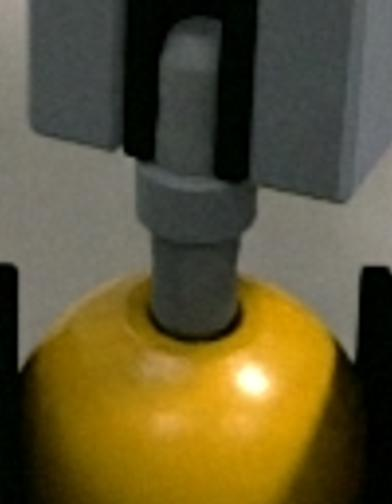

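Emit:
{"api": "move", "payload": {"target": [[0,0,0,0,0,0,-0.192157,1,1,0,0,-0.012,0,0,0,-1,0,-0.9]], "speed": 0.003, "stop_force": 14}}

Scene clock: 731.10 s.
left_arm: end_effector_position=(+0.1753, -0.5555, +0.1827) position_measured=153 object_status=3 end_effector_quat_wxyz=(-0.001, +0.001, +0.773, -0.635) | right_arm: end_effector_position=(+0.2660, +0.5310, +0.2062) position_measured=237 object_status=2 end_effector_quat_wxyz=(+0.690, -0.685, +0.165, -0.165)
Joint positions: left_arm=[-1.101 0.194 2.579 -2.603 1.052 -0.19] | right_arm=[0.998 0.281 2.627 -0.105 -1.345 3.167]
Joint torques (N m): left_arm=[-5.66 -42.18 -27.31 -2.35 8.54 0.21] | right_arm=[2.97 -26.36 -14.57 0.11 1.68 -0.09]
External joint torques (N m): left_arm=[5.61 5.5 11.08 0.53 -5.6 -0.2] | right_arm=[-3.01 -15.5 1.9 0.96 -4.72 0.09]
Flange force (N): left_arm=[-9.0 7.0 -14.7] | right_arm=[7.3 -32.5 -20.5]
Hand target: left_arm +0.1753, -0.5555, +0.1827; -0.001, +0.001, +0.773, -0.635 | right_arm +0.2660, +0.5310, +0.2062; +0.690, -0.685, +0.165, -0.165
Off the commanded pose: left_arm 0.000 m, 0 deg | right_arm 0.000 m, 0 deg.
move: contact (right_arm)

Emit:
{"api": "move", "payload": {"target": [[0,0,0,0,0,0,-0.192157,1,1,-0.0008,-0.0021,0,0,0,0,-1,0,-0.9]], "speed": 0.004}}

Emit:
{"api": "move", "payload": {"target": [[0,0,0,0,0,0,-0.192157,1,1,0,0,-0.008,0,0,0,-1,0,-0.9]], "speed": 0.003, "stop_force": 70, "zero": false}}

Emit:
{"api": "move", "payload": {"target": [[0,0,0,0,0,0,-0.192157,1,1,0,0,0.005,0,0,0,-1,0,-0.9]], "speed": 0.006}}

Emit:
{"api": "move", "payload": {"target": [[0,0,0,0,0,0,-0.192157,1,1,0,0,0.0012,0,0,0,-1,0,-0.9]], "speed": 0.006}}

Emit:
{"api": "move", "payload": {"target": [[0,0,0,0,0,0,-0.192157,1,1,0,0,0.0008,0,0,0,-1,0,-0.9]], "speed": 0.006}}

Scene clock: 732.87 s.
left_arm: end_effector_position=(+0.1753, -0.5555, +0.1827) position_measured=153 object_status=3 end_effector_quat_wxyz=(-0.001, +0.001, +0.773, -0.635) | right_arm: end_effector_position=(+0.2656, +0.5297, +0.2062) position_measured=237 object_status=2 end_effector_quat_wxyz=(+0.690, -0.685, +0.165, -0.165)
Joint positions: left_arm=[-1.101 0.194 2.579 -2.603 1.052 -0.19] | right_arm=[0.997 0.28 2.629 -0.105 -1.347 3.167]
Joint torques (N m): left_arm=[1.84 -38.09 -17.38 -3.87 4.65 0.07] | right_arm=[2.31 -33 -7.72 0.19 -0.76 -0.12]
External joint torques (N m): left_arm=[-1.82 1.39 1.23 2.06 -1.71 -0.07] | right_arm=[-2.13 -8.97 -4.85 0.85 -2.28 0.12]
Flange force (N): left_arm=[-0.9 -2.5 -0.1] | right_arm=[4.4 -22.2 -0.8]
Hand target: left_arm +0.1753, -0.5555, +0.1827; -0.001, +0.001, +0.773, -0.635 | right_arm +0.2656, +0.5297, +0.2062; +0.690, -0.685, +0.165, -0.165
Off the commanded pose: left_arm 0.000 m, 0 deg | right_arm 0.000 m, 0 deg.
move: done

Scene clock: 734.67 s.
left_arm: end_effector_position=(+0.1753, -0.5554, +0.1826) position_measured=153 object_status=3 end_effector_quat_wxyz=(-0.001, +0.001, +0.773, -0.634) | right_arm: end_effector_position=(+0.2656, +0.5297, +0.2028) position_measured=237 object_status=2 end_effector_quat_wxyz=(+0.690, -0.685, +0.165, -0.165)
Joint positions: left_arm=[-1.101 0.194 2.579 -2.603 1.052 -0.19] | right_arm=[0.997 0.292 2.63 -0.105 -1.359 3.166]
Joint torques (N m): left_arm=[-3.37 -76.17 -45.09 -4.6 26.02 0.19] | right_arm=[-2.34 9.4 18.84 2.2 20.95 -0.2]
External joint torques (N m): left_arm=[3.46 39.32 28.8 2.77 -23.07 -0.19] | right_arm=[2.26 -51.9 -30.87 -1.18 -23.99 0.2]
Flange force (N): left_arm=[-9.9 54.8 12.8] | right_arm=[-1.5 -92.4 -6.9]
Hand target: left_arm +0.1753, -0.5555, +0.1827; -0.001, +0.001, +0.773, -0.635 | right_arm +0.2656, +0.5297, +0.2028; +0.690, -0.685, +0.165, -0.165 (not the last commanded pose)
Off the commanded pose: left_arm 0.000 m, 0 deg | right_arm 0.001 m, 0 deg.
move: contact (right_arm)

Scene clock: 735.40 s.
left_arm: end_effector_position=(+0.1753, -0.5556, +0.1829) position_measured=153 object_status=3 end_effector_quat_wxyz=(-0.001, +0.001, +0.773, -0.635) | right_arm: end_effector_position=(+0.2656, +0.5297, +0.2056) position_measured=237 object_status=2 end_effector_quat_wxyz=(+0.690, -0.685, +0.165, -0.165)
Joint positions: left_arm=[-1.101 0.194 2.579 -2.603 1.052 -0.19] | right_arm=[0.997 0.282 2.629 -0.105 -1.349 3.167]
Joint torques (N m): left_arm=[-0.04 -43.24 -21.75 -3.61 7.64 0.1] | right_arm=[1.27 -27.35 -6.12 0.38 1.98 -0.12]
External joint torques (N m): left_arm=[0.07 6.52 5.55 1.79 -4.7 -0.1] | right_arm=[-1.26 -14.63 -6.42 0.68 -5.02 0.13]
Flange force (N): left_arm=[-3.6 6.0 -0.2] | right_arm=[2.4 -31.3 -4.8]
Hand target: left_arm +0.1753, -0.5555, +0.1827; -0.001, +0.001, +0.773, -0.635 | right_arm +0.2656, +0.5297, +0.2058; +0.690, -0.685, +0.165, -0.165
Off the commanded pose: left_arm 0.000 m, 0 deg | right_arm 0.000 m, 0 deg.
move: done

Scene clock: 736.10 s.
left_arm: end_effector_position=(+0.1753, -0.5555, +0.1828) position_measured=153 object_status=3 end_effector_quat_wxyz=(-0.001, +0.001, +0.773, -0.635) | right_arm: end_effector_position=(+0.2656, +0.5297, +0.2065) position_measured=237 object_status=2 end_effector_quat_wxyz=(+0.690, -0.685, +0.165, -0.165)
Joint positions: left_arm=[-1.101 0.194 2.579 -2.603 1.052 -0.19] | right_arm=[0.997 0.28 2.629 -0.105 -1.346 3.167]
Joint torques (N m): left_arm=[0.86 -30.4 -12.08 -2.93 0.64 0.1] | right_arm=[2.87 -41.18 -15.42 0.3 -5.15 0.01]
External joint torques (N m): left_arm=[-0.81 -6.28 -4.41 1.07 2.31 -0.1] | right_arm=[-2.78 -0.64 2.75 0.77 2.1 -0.01]
Flange force (N): left_arm=[-2.2 -13.9 -4.2] | right_arm=[6.5 -8.5 -3.9]
Hand target: left_arm +0.1753, -0.5555, +0.1827; -0.001, +0.001, +0.773, -0.635 | right_arm +0.2656, +0.5297, +0.2065; +0.690, -0.685, +0.165, -0.165
Off the commanded pose: left_arm 0.000 m, 0 deg | right_arm 0.000 m, 0 deg.
move: done

Scene clock: 736.80 s.
left_arm: end_effector_position=(+0.1753, -0.5555, +0.1828) position_measured=153 object_status=3 end_effector_quat_wxyz=(-0.001, +0.001, +0.773, -0.635) | right_arm: end_effector_position=(+0.2656, +0.5297, +0.2070) position_measured=237 object_status=2 end_effector_quat_wxyz=(+0.690, -0.685, +0.165, -0.165)
Joint positions: left_arm=[-1.101 0.194 2.579 -2.603 1.052 -0.19] | right_arm=[0.997 0.278 2.629 -0.106 -1.345 3.167]
Joint torques (N m): left_arm=[0.38 -30.39 -11.83 -2.73 0.61 0.1] | right_arm=[2.75 -40.86 -15.56 0.33 -5.19 -0.12]
External joint torques (N m): left_arm=[-0.38 -6.12 -4.47 0.89 2.32 -0.1] | right_arm=[-2.95 -0.79 2.82 0.77 2.15 0.12]
Flange force (N): left_arm=[-3.0 -13.3 -4.2] | right_arm=[7.1 -9.2 -4.1]
Hand target: left_arm +0.1753, -0.5555, +0.1827; -0.001, +0.001, +0.773, -0.635 | right_arm +0.2656, +0.5297, +0.2070; +0.690, -0.685, +0.165, -0.165
Off the commanded pose: left_arm 0.000 m, 0 deg | right_arm 0.000 m, 0 deg.
move: done

Emit:
{"api": "move", "payload": {"target": [[0,0,0,0,0,0,-0.192157,1,1,0,0,-0.0075,0,0,0,-1,0,-0.9]], "speed": 0.01}}

Emit:
{"api": "wait", "payload": {"seconds": 3}}

Emit:
{"api": "move", "payload": {"target": [[0,0,0,0,0,0,-0.192157,1,1,0,0,-0.0012,0,0,0,-1,0,-0.9]], "speed": 0.004}}

Emit:
{"api": "wait", "payload": {"seconds": 2}}

Emit:
{"api": "move", "payload": {"target": [[0,0,0,0,0,0,-0.192157,1,1,0,0,0.0080,0,0,0,-1,0,-0.9]], "speed": 0.01}}

Emit:
{"api": "move", "payload": {"target": [[0,0,0,0,0,0,-0.192157,1,1,0,0,0.0008,0,0,0,-1,0,-0.9]], "speed": 0.006}}

Scene clock: 738.23 s.
left_arm: end_effector_position=(+0.1752, -0.5553, +0.1823) position_measured=153 object_status=3 end_effector_quat_wxyz=(-0.001, +0.001, +0.773, -0.634) | right_arm: end_effector_position=(+0.2656, +0.5298, +0.2027) position_measured=237 object_status=2 end_effector_quat_wxyz=(+0.690, -0.685, +0.165, -0.165)
Joint positions: left_arm=[-1.101 0.195 2.58 -2.603 1.051 -0.19] | right_arm=[0.997 0.292 2.63 -0.105 -1.361 3.166]
Joint torques (N m): left_arm=[-3.66 -73.73 -42.98 -4.34 24.68 0.19] | right_arm=[-3.28 7.92 16.82 2.42 19.65 -0.08]
External joint torques (N m): left_arm=[3.64 36.95 26.65 2.51 -21.73 -0.19] | right_arm=[3.38 -50.81 -28.87 -1.41 -22.7 0.08]
Flange force (N): left_arm=[-10.5 51.2 12.3] | right_arm=[-4.6 -92.8 -7.9]
Hand target: left_arm +0.1753, -0.5555, +0.1827; -0.001, +0.001, +0.773, -0.635 | right_arm +0.2656, +0.5297, +0.2025; +0.690, -0.685, +0.165, -0.165
Off the commanded pose: left_arm 0.000 m, 0 deg | right_arm 0.000 m, 0 deg.
move: done

Scene clock: 741.23 s.
left_arm: end_effector_position=(+0.1753, -0.5555, +0.1827) position_measured=153 object_status=3 end_effector_quat_wxyz=(-0.001, +0.001, +0.773, -0.635) | right_arm: end_effector_position=(+0.2656, +0.5297, +0.2025) position_measured=237 object_status=2 end_effector_quat_wxyz=(+0.690, -0.685, +0.165, -0.165)
Joint positions: left_arm=[-1.101 0.194 2.579 -2.603 1.052 -0.19] | right_arm=[0.997 0.293 2.63 -0.105 -1.36 3.166]
Joint torques (N m): left_arm=[-3.88 -80.69 -48.57 -4.83 28.53 0.25] | right_arm=[-3.66 13.56 21.7 2.39 23.57 -0.15]
External joint torques (N m): left_arm=[3.87 44.01 32.23 2.99 -25.58 -0.24] | right_arm=[3.74 -56.08 -33.75 -1.39 -26.61 0.15]
Flange force (N): left_arm=[-10.9 62.1 14.5] | right_arm=[-5.6 -97.6 -7.0]
Hand target: left_arm +0.1753, -0.5555, +0.1827; -0.001, +0.001, +0.773, -0.635 | right_arm +0.2656, +0.5297, +0.2025; +0.690, -0.685, +0.165, -0.165
Tool commands: left_gripper/position=-0.192157 left_gripper/force_limit=+1.0 left_gripper/speed=+1.0 right_gripper/position=-1.0 right_gripper/force_limit=+0.0 right_gripper/speed=-0.9
Off the commanded pose: left_arm 0.000 m, 0 deg | right_arm 0.000 m, 0 deg.
wait: 3.00 s; at rest by 0.17 s

Scene clock: 741.93 s.
left_arm: end_effector_position=(+0.1753, -0.5555, +0.1827) position_measured=153 object_status=3 end_effector_quat_wxyz=(-0.001, +0.001, +0.773, -0.635) | right_arm: end_effector_position=(+0.2656, +0.5297, +0.2018) position_measured=237 object_status=2 end_effector_quat_wxyz=(+0.690, -0.685, +0.165, -0.165)
Joint positions: left_arm=[-1.101 0.194 2.579 -2.603 1.052 -0.19] | right_arm=[0.997 0.295 2.63 -0.105 -1.363 3.165]
Joint torques (N m): left_arm=[-4.88 -90.73 -56.1 -5.36 33.84 0.25] | right_arm=[-3.69 23.95 28.27 2.61 28.96 -0.16]
External joint torques (N m): left_arm=[4.78 54.19 39.87 3.54 -30.9 -0.25] | right_arm=[3.8 -66.56 -40.17 -1.63 -32 0.16]
Flange force (N): left_arm=[-12.9 78.5 17.7] | right_arm=[-4.6 -114.4 -8.5]
Hand target: left_arm +0.1753, -0.5555, +0.1827; -0.001, +0.001, +0.773, -0.635 | right_arm +0.2656, +0.5297, +0.2018; +0.690, -0.685, +0.165, -0.165
Off the commanded pose: left_arm 0.000 m, 0 deg | right_arm 0.000 m, 0 deg.
move: done

Scene clock: 743.93 s.
left_arm: end_effector_position=(+0.1753, -0.5555, +0.1827) position_measured=153 object_status=3 end_effector_quat_wxyz=(-0.001, +0.001, +0.773, -0.635) | right_arm: end_effector_position=(+0.2656, +0.5297, +0.2018) position_measured=237 object_status=2 end_effector_quat_wxyz=(+0.690, -0.685, +0.165, -0.165)
Joint positions: left_arm=[-1.101 0.194 2.579 -2.603 1.052 -0.19] | right_arm=[0.997 0.295 2.631 -0.105 -1.363 3.165]
Joint torques (N m): left_arm=[-4.66 -91.09 -56.42 -5.33 34.16 0.21] | right_arm=[-4.43 24.89 28.69 2.66 29.29 -0.19]
External joint torques (N m): left_arm=[4.62 54.55 40 3.48 -31.22 -0.21] | right_arm=[4.56 -67.67 -40.63 -1.68 -32.34 0.19]
Flange force (N): left_arm=[-12.2 78.7 18.4] | right_arm=[-6.9 -117.0 -8.6]
Hand target: left_arm +0.1753, -0.5555, +0.1827; -0.001, +0.001, +0.773, -0.635 | right_arm +0.2656, +0.5297, +0.2018; +0.690, -0.685, +0.165, -0.165
Tool commands: left_gripper/position=-0.192157 left_gripper/force_limit=+1.0 left_gripper/speed=+1.0 right_gripper/position=-1.0 right_gripper/force_limit=+0.0 right_gripper/speed=-0.9
Off the commanded pose: left_arm 0.000 m, 0 deg | right_arm 0.000 m, 0 deg.
wait: 2.00 s; at rest by 0.17 s

Scene clock: 744.67 s.
left_arm: end_effector_position=(+0.1753, -0.5556, +0.1832) position_measured=153 object_status=3 end_effector_quat_wxyz=(-0.001, +0.001, +0.772, -0.635) | right_arm: end_effector_position=(+0.2655, +0.5297, +0.2063) position_measured=237 object_status=2 end_effector_quat_wxyz=(+0.690, -0.685, +0.165, -0.165)
Joint positions: left_arm=[-1.101 0.194 2.579 -2.603 1.053 -0.19] | right_arm=[0.997 0.28 2.629 -0.105 -1.346 3.167]
Joint torques (N m): left_arm=[0.81 -35.36 -17 -3.36 3.49 0.07] | right_arm=[2.71 -35.75 -12.42 0.05 -2.45 -0.08]
External joint torques (N m): left_arm=[-0.84 -1.35 0.74 1.53 -0.54 -0.07] | right_arm=[-2.65 -6.08 -0.26 1.02 -0.59 0.09]
Flange force (N): left_arm=[-1.0 -5.9 -4.1] | right_arm=[5.5 -17.5 -5.2]
Hand target: left_arm +0.1753, -0.5555, +0.1827; -0.001, +0.001, +0.773, -0.635 | right_arm +0.2656, +0.5297, +0.2066; +0.690, -0.685, +0.165, -0.165
Off the commanded pose: left_arm 0.001 m, 0 deg | right_arm 0.000 m, 0 deg.
move: done

Scene clock: 745.37 s.
left_arm: end_effector_position=(+0.1753, -0.5555, +0.1827) position_measured=153 object_status=3 end_effector_quat_wxyz=(-0.001, +0.001, +0.773, -0.635) | right_arm: end_effector_position=(+0.2656, +0.5297, +0.2071) position_measured=237 object_status=2 end_effector_quat_wxyz=(+0.690, -0.685, +0.165, -0.165)
Joint positions: left_arm=[-1.101 0.194 2.579 -2.603 1.052 -0.19] | right_arm=[0.997 0.278 2.629 -0.106 -1.345 3.167]
Joint torques (N m): left_arm=[-0.15 -31.33 -12.74 -2.7 1.28 0] | right_arm=[1.7 -39.74 -14.96 0.48 -4.74 -0.04]
External joint torques (N m): left_arm=[0.16 -5.34 -3.56 0.87 1.67 0] | right_arm=[-2.08 -1.74 2.11 0.65 1.7 0.05]
Flange force (N): left_arm=[-3.8 -12.2 -4.8] | right_arm=[4.6 -10.9 -3.8]
Hand target: left_arm +0.1753, -0.5555, +0.1827; -0.001, +0.001, +0.773, -0.635 | right_arm +0.2656, +0.5297, +0.2070; +0.690, -0.685, +0.165, -0.165
Off the commanded pose: left_arm 0.000 m, 0 deg | right_arm 0.000 m, 0 deg.
move: done

Emit:
{"api": "move", "payload": {"target": [[0,0,0,0,0,0,-0.192157,1,1,0,0,-0.0035,0,0,0,-1,0,-0.9]], "speed": 0.006, "cameras": ["cam_left_wrist"]}}

Emit:
{"api": "zoom_image", "payload": {"camera": "cam_left_wrist", "region": [340, 230, 390, 290]}}

Scene clock: 746.87 s.
left_arm: end_effector_position=(+0.1753, -0.5554, +0.1826) position_measured=153 object_status=3 end_effector_quat_wxyz=(-0.001, +0.001, +0.773, -0.634) | right_arm: end_effector_position=(+0.2656, +0.5298, +0.2050) position_measured=237 object_status=2 end_effector_quat_wxyz=(+0.690, -0.685, +0.165, -0.165)
Joint positions: left_arm=[-1.101 0.194 2.579 -2.603 1.052 -0.19] | right_arm=[0.997 0.285 2.63 -0.105 -1.352 3.166]
Joint torques (N m): left_arm=[-0.71 -45.5 -24.38 -3.67 9.24 0.07] | right_arm=[1.33 -25.26 -4.48 0.62 3.67 -0.13]
External joint torques (N m): left_arm=[0.64 8.99 8.09 1.84 -6.3 -0.07] | right_arm=[-1.33 -17.08 -7.94 0.43 -6.72 0.13]
Flange force (N): left_arm=[-4.1 9.8 -0.6] | right_arm=[3.6 -33.8 -5.6]
Hand target: left_arm +0.1753, -0.5555, +0.1827; -0.001, +0.001, +0.773, -0.635 | right_arm +0.2656, +0.5297, +0.2049; +0.690, -0.685, +0.165, -0.165
Off the commanded pose: left_arm 0.000 m, 0 deg | right_arm 0.000 m, 0 deg.
move: done
camera_calibration:
cam_left_wrist: T_world_to_cam=[[-0.999927, 0.000651746, 0.0121003, 0.183437], [-0.0100672, 0.511121, -0.85945, 0.460389], [-0.00674487, -0.859508, -0.511077, -0.251073], [0, 0, 0, 1]] pos_world=[0.186365, -0.451234, 0.265143]
Images, in order (width x height): cam_left_wrist 672x504.

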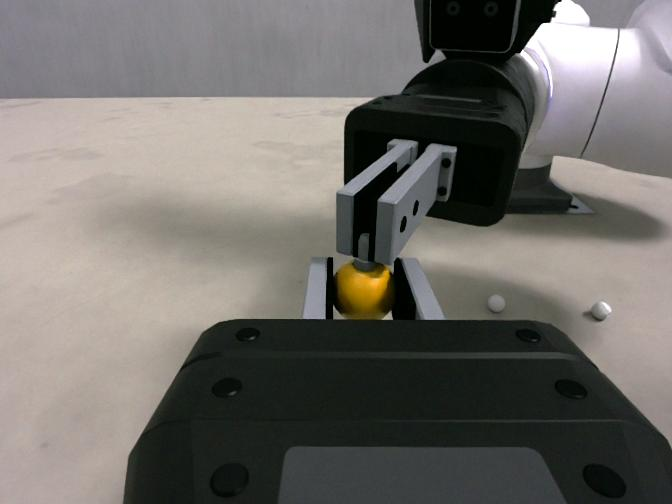

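Scaled by 8.400 from the camera's 672x504 image, which has a finer 960x720 frame.

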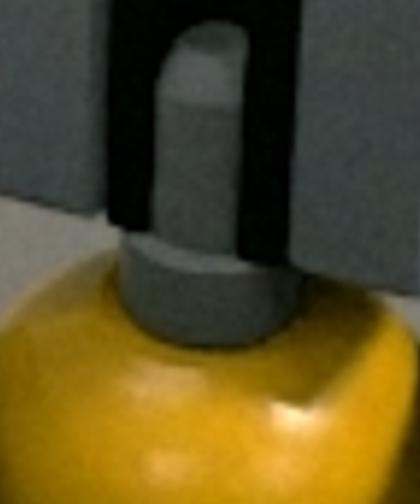

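Emit:
{"api": "move", "payload": {"target": [[0,0,0,0,0,0,-0.192157,1,1,0,0,-0.0036,0,0,0,-1,0,-0.9]], "speed": 0.006}}

Emit:
{"api": "move", "payload": {"target": [[0,0,0,0,0,0,-0.192157,1,1,0,-0.00183,-0.00156,0.0223,0,0,-1,0,-0.9],[0,0,0,0,0,0,-0.192157,1,1,0.00183,0,0.0008,0,0.0223,0,-1,0,-0.9],[0,0,0,0,0,0,-0.192157,1,1,0,0.00183,0.00156,-0.0223,0,0,-1,0,-0.9],[0,0,0,0,0,0,-0.192157,1,1,-0.00183,0,-0.0008,0,-0.0223,0,-1,0,-0.9],[0,0,0,0,0,0,-0.192157,1,1,0,-0.00183,-0.00156,0.0223,0,0,-1,0,-0.9],[0,0,0,0,0,0,-0.192157,1,1,0,0,0,0,0,0,-1,0,-0.9]], "speed": 0.05, "blend": 0.0002}}

Emit:
{"api": "move", "payload": {"target": [[0,0,0,0,0,0,-0.192157,1,1,0,0,0.0055,0,0,0,-1,0,-0.9]], "speed": 0.01}}

Emit:
{"api": "move", "payload": {"target": [[0,0,0,0,0,0,-0.192157,1,1,0,0,0.0012,0,0,0,-1,0,-0.9]], "speed": 0.006}}

Emit:
{"api": "move", "payload": {"target": [[0,0,0,0,0,0,-0.192157,1,1,0,0,0.0012,0,0,0,-1,0,-0.9]], "speed": 0.006}}

Scene clock: 750.87 s.
left_arm: end_effector_position=(+0.1753, -0.5554, +0.1826) position_measured=153 object_status=3 end_effector_quat_wxyz=(-0.001, +0.001, +0.773, -0.634) | right_arm: end_effector_position=(+0.2656, +0.5298, +0.2029) position_measured=237 object_status=2 end_effector_quat_wxyz=(+0.690, -0.685, +0.165, -0.165)
Joint positions: left_arm=[-1.101 0.194 2.579 -2.603 1.052 -0.19] | right_arm=[0.997 0.292 2.63 -0.105 -1.359 3.166]
Joint torques (N m): left_arm=[-3.87 -73.99 -43.85 -4.39 24.86 0.16] | right_arm=[-2.58 7.15 16.01 2.26 19.46 -0.15]
External joint torques (N m): left_arm=[3.83 37.29 27.65 2.58 -21.91 -0.15] | right_arm=[2.55 -49.65 -28.08 -1.25 -22.51 0.15]
Flange force (N): left_arm=[-10.4 52.4 11.1] | right_arm=[-2.4 -89.6 -8.6]
Hand target: left_arm +0.1753, -0.5555, +0.1827; -0.001, +0.001, +0.773, -0.635 | right_arm +0.2656, +0.5297, +0.2028; +0.690, -0.685, +0.165, -0.165
Off the commanded pose: left_arm 0.000 m, 0 deg | right_arm 0.000 m, 0 deg.
move: done

Scene clock: 756.70 s.
left_arm: end_effector_position=(+0.1753, -0.5555, +0.1827) position_measured=153 object_status=3 end_effector_quat_wxyz=(-0.001, +0.001, +0.773, -0.635) | right_arm: end_effector_position=(+0.2656, +0.5297, +0.2028) position_measured=237 object_status=2 end_effector_quat_wxyz=(+0.690, -0.685, +0.165, -0.165)
Joint positions: left_arm=[-1.101 0.194 2.579 -2.603 1.052 -0.19] | right_arm=[0.997 0.292 2.63 -0.105 -1.359 3.166]
Joint torques (N m): left_arm=[-3.53 -75.62 -44.98 -4.61 25.69 0.14] | right_arm=[-2.73 9.17 18.03 2.15 20.7 -0.08]
External joint torques (N m): left_arm=[3.54 39.05 28.65 2.77 -22.75 -0.14] | right_arm=[2.58 -51.38 -30.19 -1.12 -23.73 0.09]
Flange force (N): left_arm=[-10.1 55.0 12.5] | right_arm=[-2.9 -91.4 -7.3]
Hand target: left_arm +0.1753, -0.5555, +0.1827; -0.001, +0.001, +0.773, -0.635 | right_arm +0.2656, +0.5297, +0.2028; +0.690, -0.685, +0.165, -0.165
Off the commanded pose: left_arm 0.000 m, 0 deg | right_arm 0.000 m, 0 deg.
move: done

Scene clock: 757.43 s.
left_arm: end_effector_position=(+0.1753, -0.5556, +0.1830) position_measured=153 object_status=3 end_effector_quat_wxyz=(-0.001, +0.001, +0.773, -0.635) | right_arm: end_effector_position=(+0.2656, +0.5297, +0.2059) position_measured=237 object_status=2 end_effector_quat_wxyz=(+0.690, -0.685, +0.165, -0.165)
Joint positions: left_arm=[-1.101 0.194 2.579 -2.603 1.052 -0.19] | right_arm=[0.997 0.281 2.629 -0.105 -1.348 3.167]
Joint torques (N m): left_arm=[0.74 -37.37 -18.33 -3.49 4.46 0.05] | right_arm=[3.13 -35.68 -10.22 0.06 -0.88 -0.02]
External joint torques (N m): left_arm=[-0.79 0.79 1.99 1.66 -1.52 -0.05] | right_arm=[-3.21 -6.29 -2.31 1.01 -2.17 0.03]
Flange force (N): left_arm=[-1.4 -2.3 -2.8] | right_arm=[7.4 -13.2 -3.6]
Hand target: left_arm +0.1753, -0.5555, +0.1827; -0.001, +0.001, +0.773, -0.635 | right_arm +0.2656, +0.5297, +0.2061; +0.690, -0.685, +0.165, -0.165
Off the commanded pose: left_arm 0.000 m, 0 deg | right_arm 0.000 m, 0 deg.
move: done

Scene clock: 758.13 s.
left_arm: end_effector_position=(+0.1753, -0.5555, +0.1828) position_measured=153 object_status=3 end_effector_quat_wxyz=(-0.001, +0.001, +0.773, -0.635) | right_arm: end_effector_position=(+0.2656, +0.5297, +0.2068) position_measured=237 object_status=2 end_effector_quat_wxyz=(+0.690, -0.685, +0.165, -0.165)
Joint positions: left_arm=[-1.101 0.194 2.579 -2.603 1.052 -0.19] | right_arm=[0.997 0.279 2.629 -0.106 -1.345 3.167]
Joint torques (N m): left_arm=[0.36 -30.01 -12.27 -2.66 0.61 0.06] | right_arm=[1.94 -41.16 -16.05 0.34 -5.22 -0.08]
External joint torques (N m): left_arm=[-0.4 -6.6 -4 0.83 2.33 -0.06] | right_arm=[-1.78 -0.61 3.48 0.71 2.18 0.08]
Flange force (N): left_arm=[-1.9 -14.1 -5.4] | right_arm=[3.4 -8.5 -4.8]
Hand target: left_arm +0.1753, -0.5555, +0.1827; -0.001, +0.001, +0.773, -0.635 | right_arm +0.2656, +0.5297, +0.2068; +0.690, -0.685, +0.165, -0.165
Off the commanded pose: left_arm 0.000 m, 0 deg | right_arm 0.000 m, 0 deg.
move: done

Scene clock: 758.83 s.
left_arm: end_effector_position=(+0.1753, -0.5555, +0.1827) position_measured=153 object_status=3 end_effector_quat_wxyz=(-0.001, +0.001, +0.773, -0.635) | right_arm: end_effector_position=(+0.2656, +0.5297, +0.2075) position_measured=237 object_status=2 end_effector_quat_wxyz=(+0.690, -0.685, +0.165, -0.165)
Joint positions: left_arm=[-1.101 0.194 2.579 -2.603 1.052 -0.19] | right_arm=[0.997 0.277 2.629 -0.106 -1.343 3.167]
Joint torques (N m): left_arm=[-0.04 -32.65 -13.8 -2.78 2.14 0.05] | right_arm=[2.21 -38.07 -14.06 0.55 -3.73 -0.08]
External joint torques (N m): left_arm=[-0.01 -3.97 -2.46 0.96 0.81 -0.05] | right_arm=[-2.12 -3.71 1.35 0.52 0.68 0.08]
Flange force (N): left_arm=[-3.2 -10.5 -4.1] | right_arm=[5.3 -13.8 -5.0]
Hand target: left_arm +0.1753, -0.5555, +0.1827; -0.001, +0.001, +0.773, -0.635 | right_arm +0.2656, +0.5297, +0.2075; +0.690, -0.685, +0.165, -0.165
Off the commanded pose: left_arm 0.000 m, 0 deg | right_arm 0.000 m, 0 deg.
move: done


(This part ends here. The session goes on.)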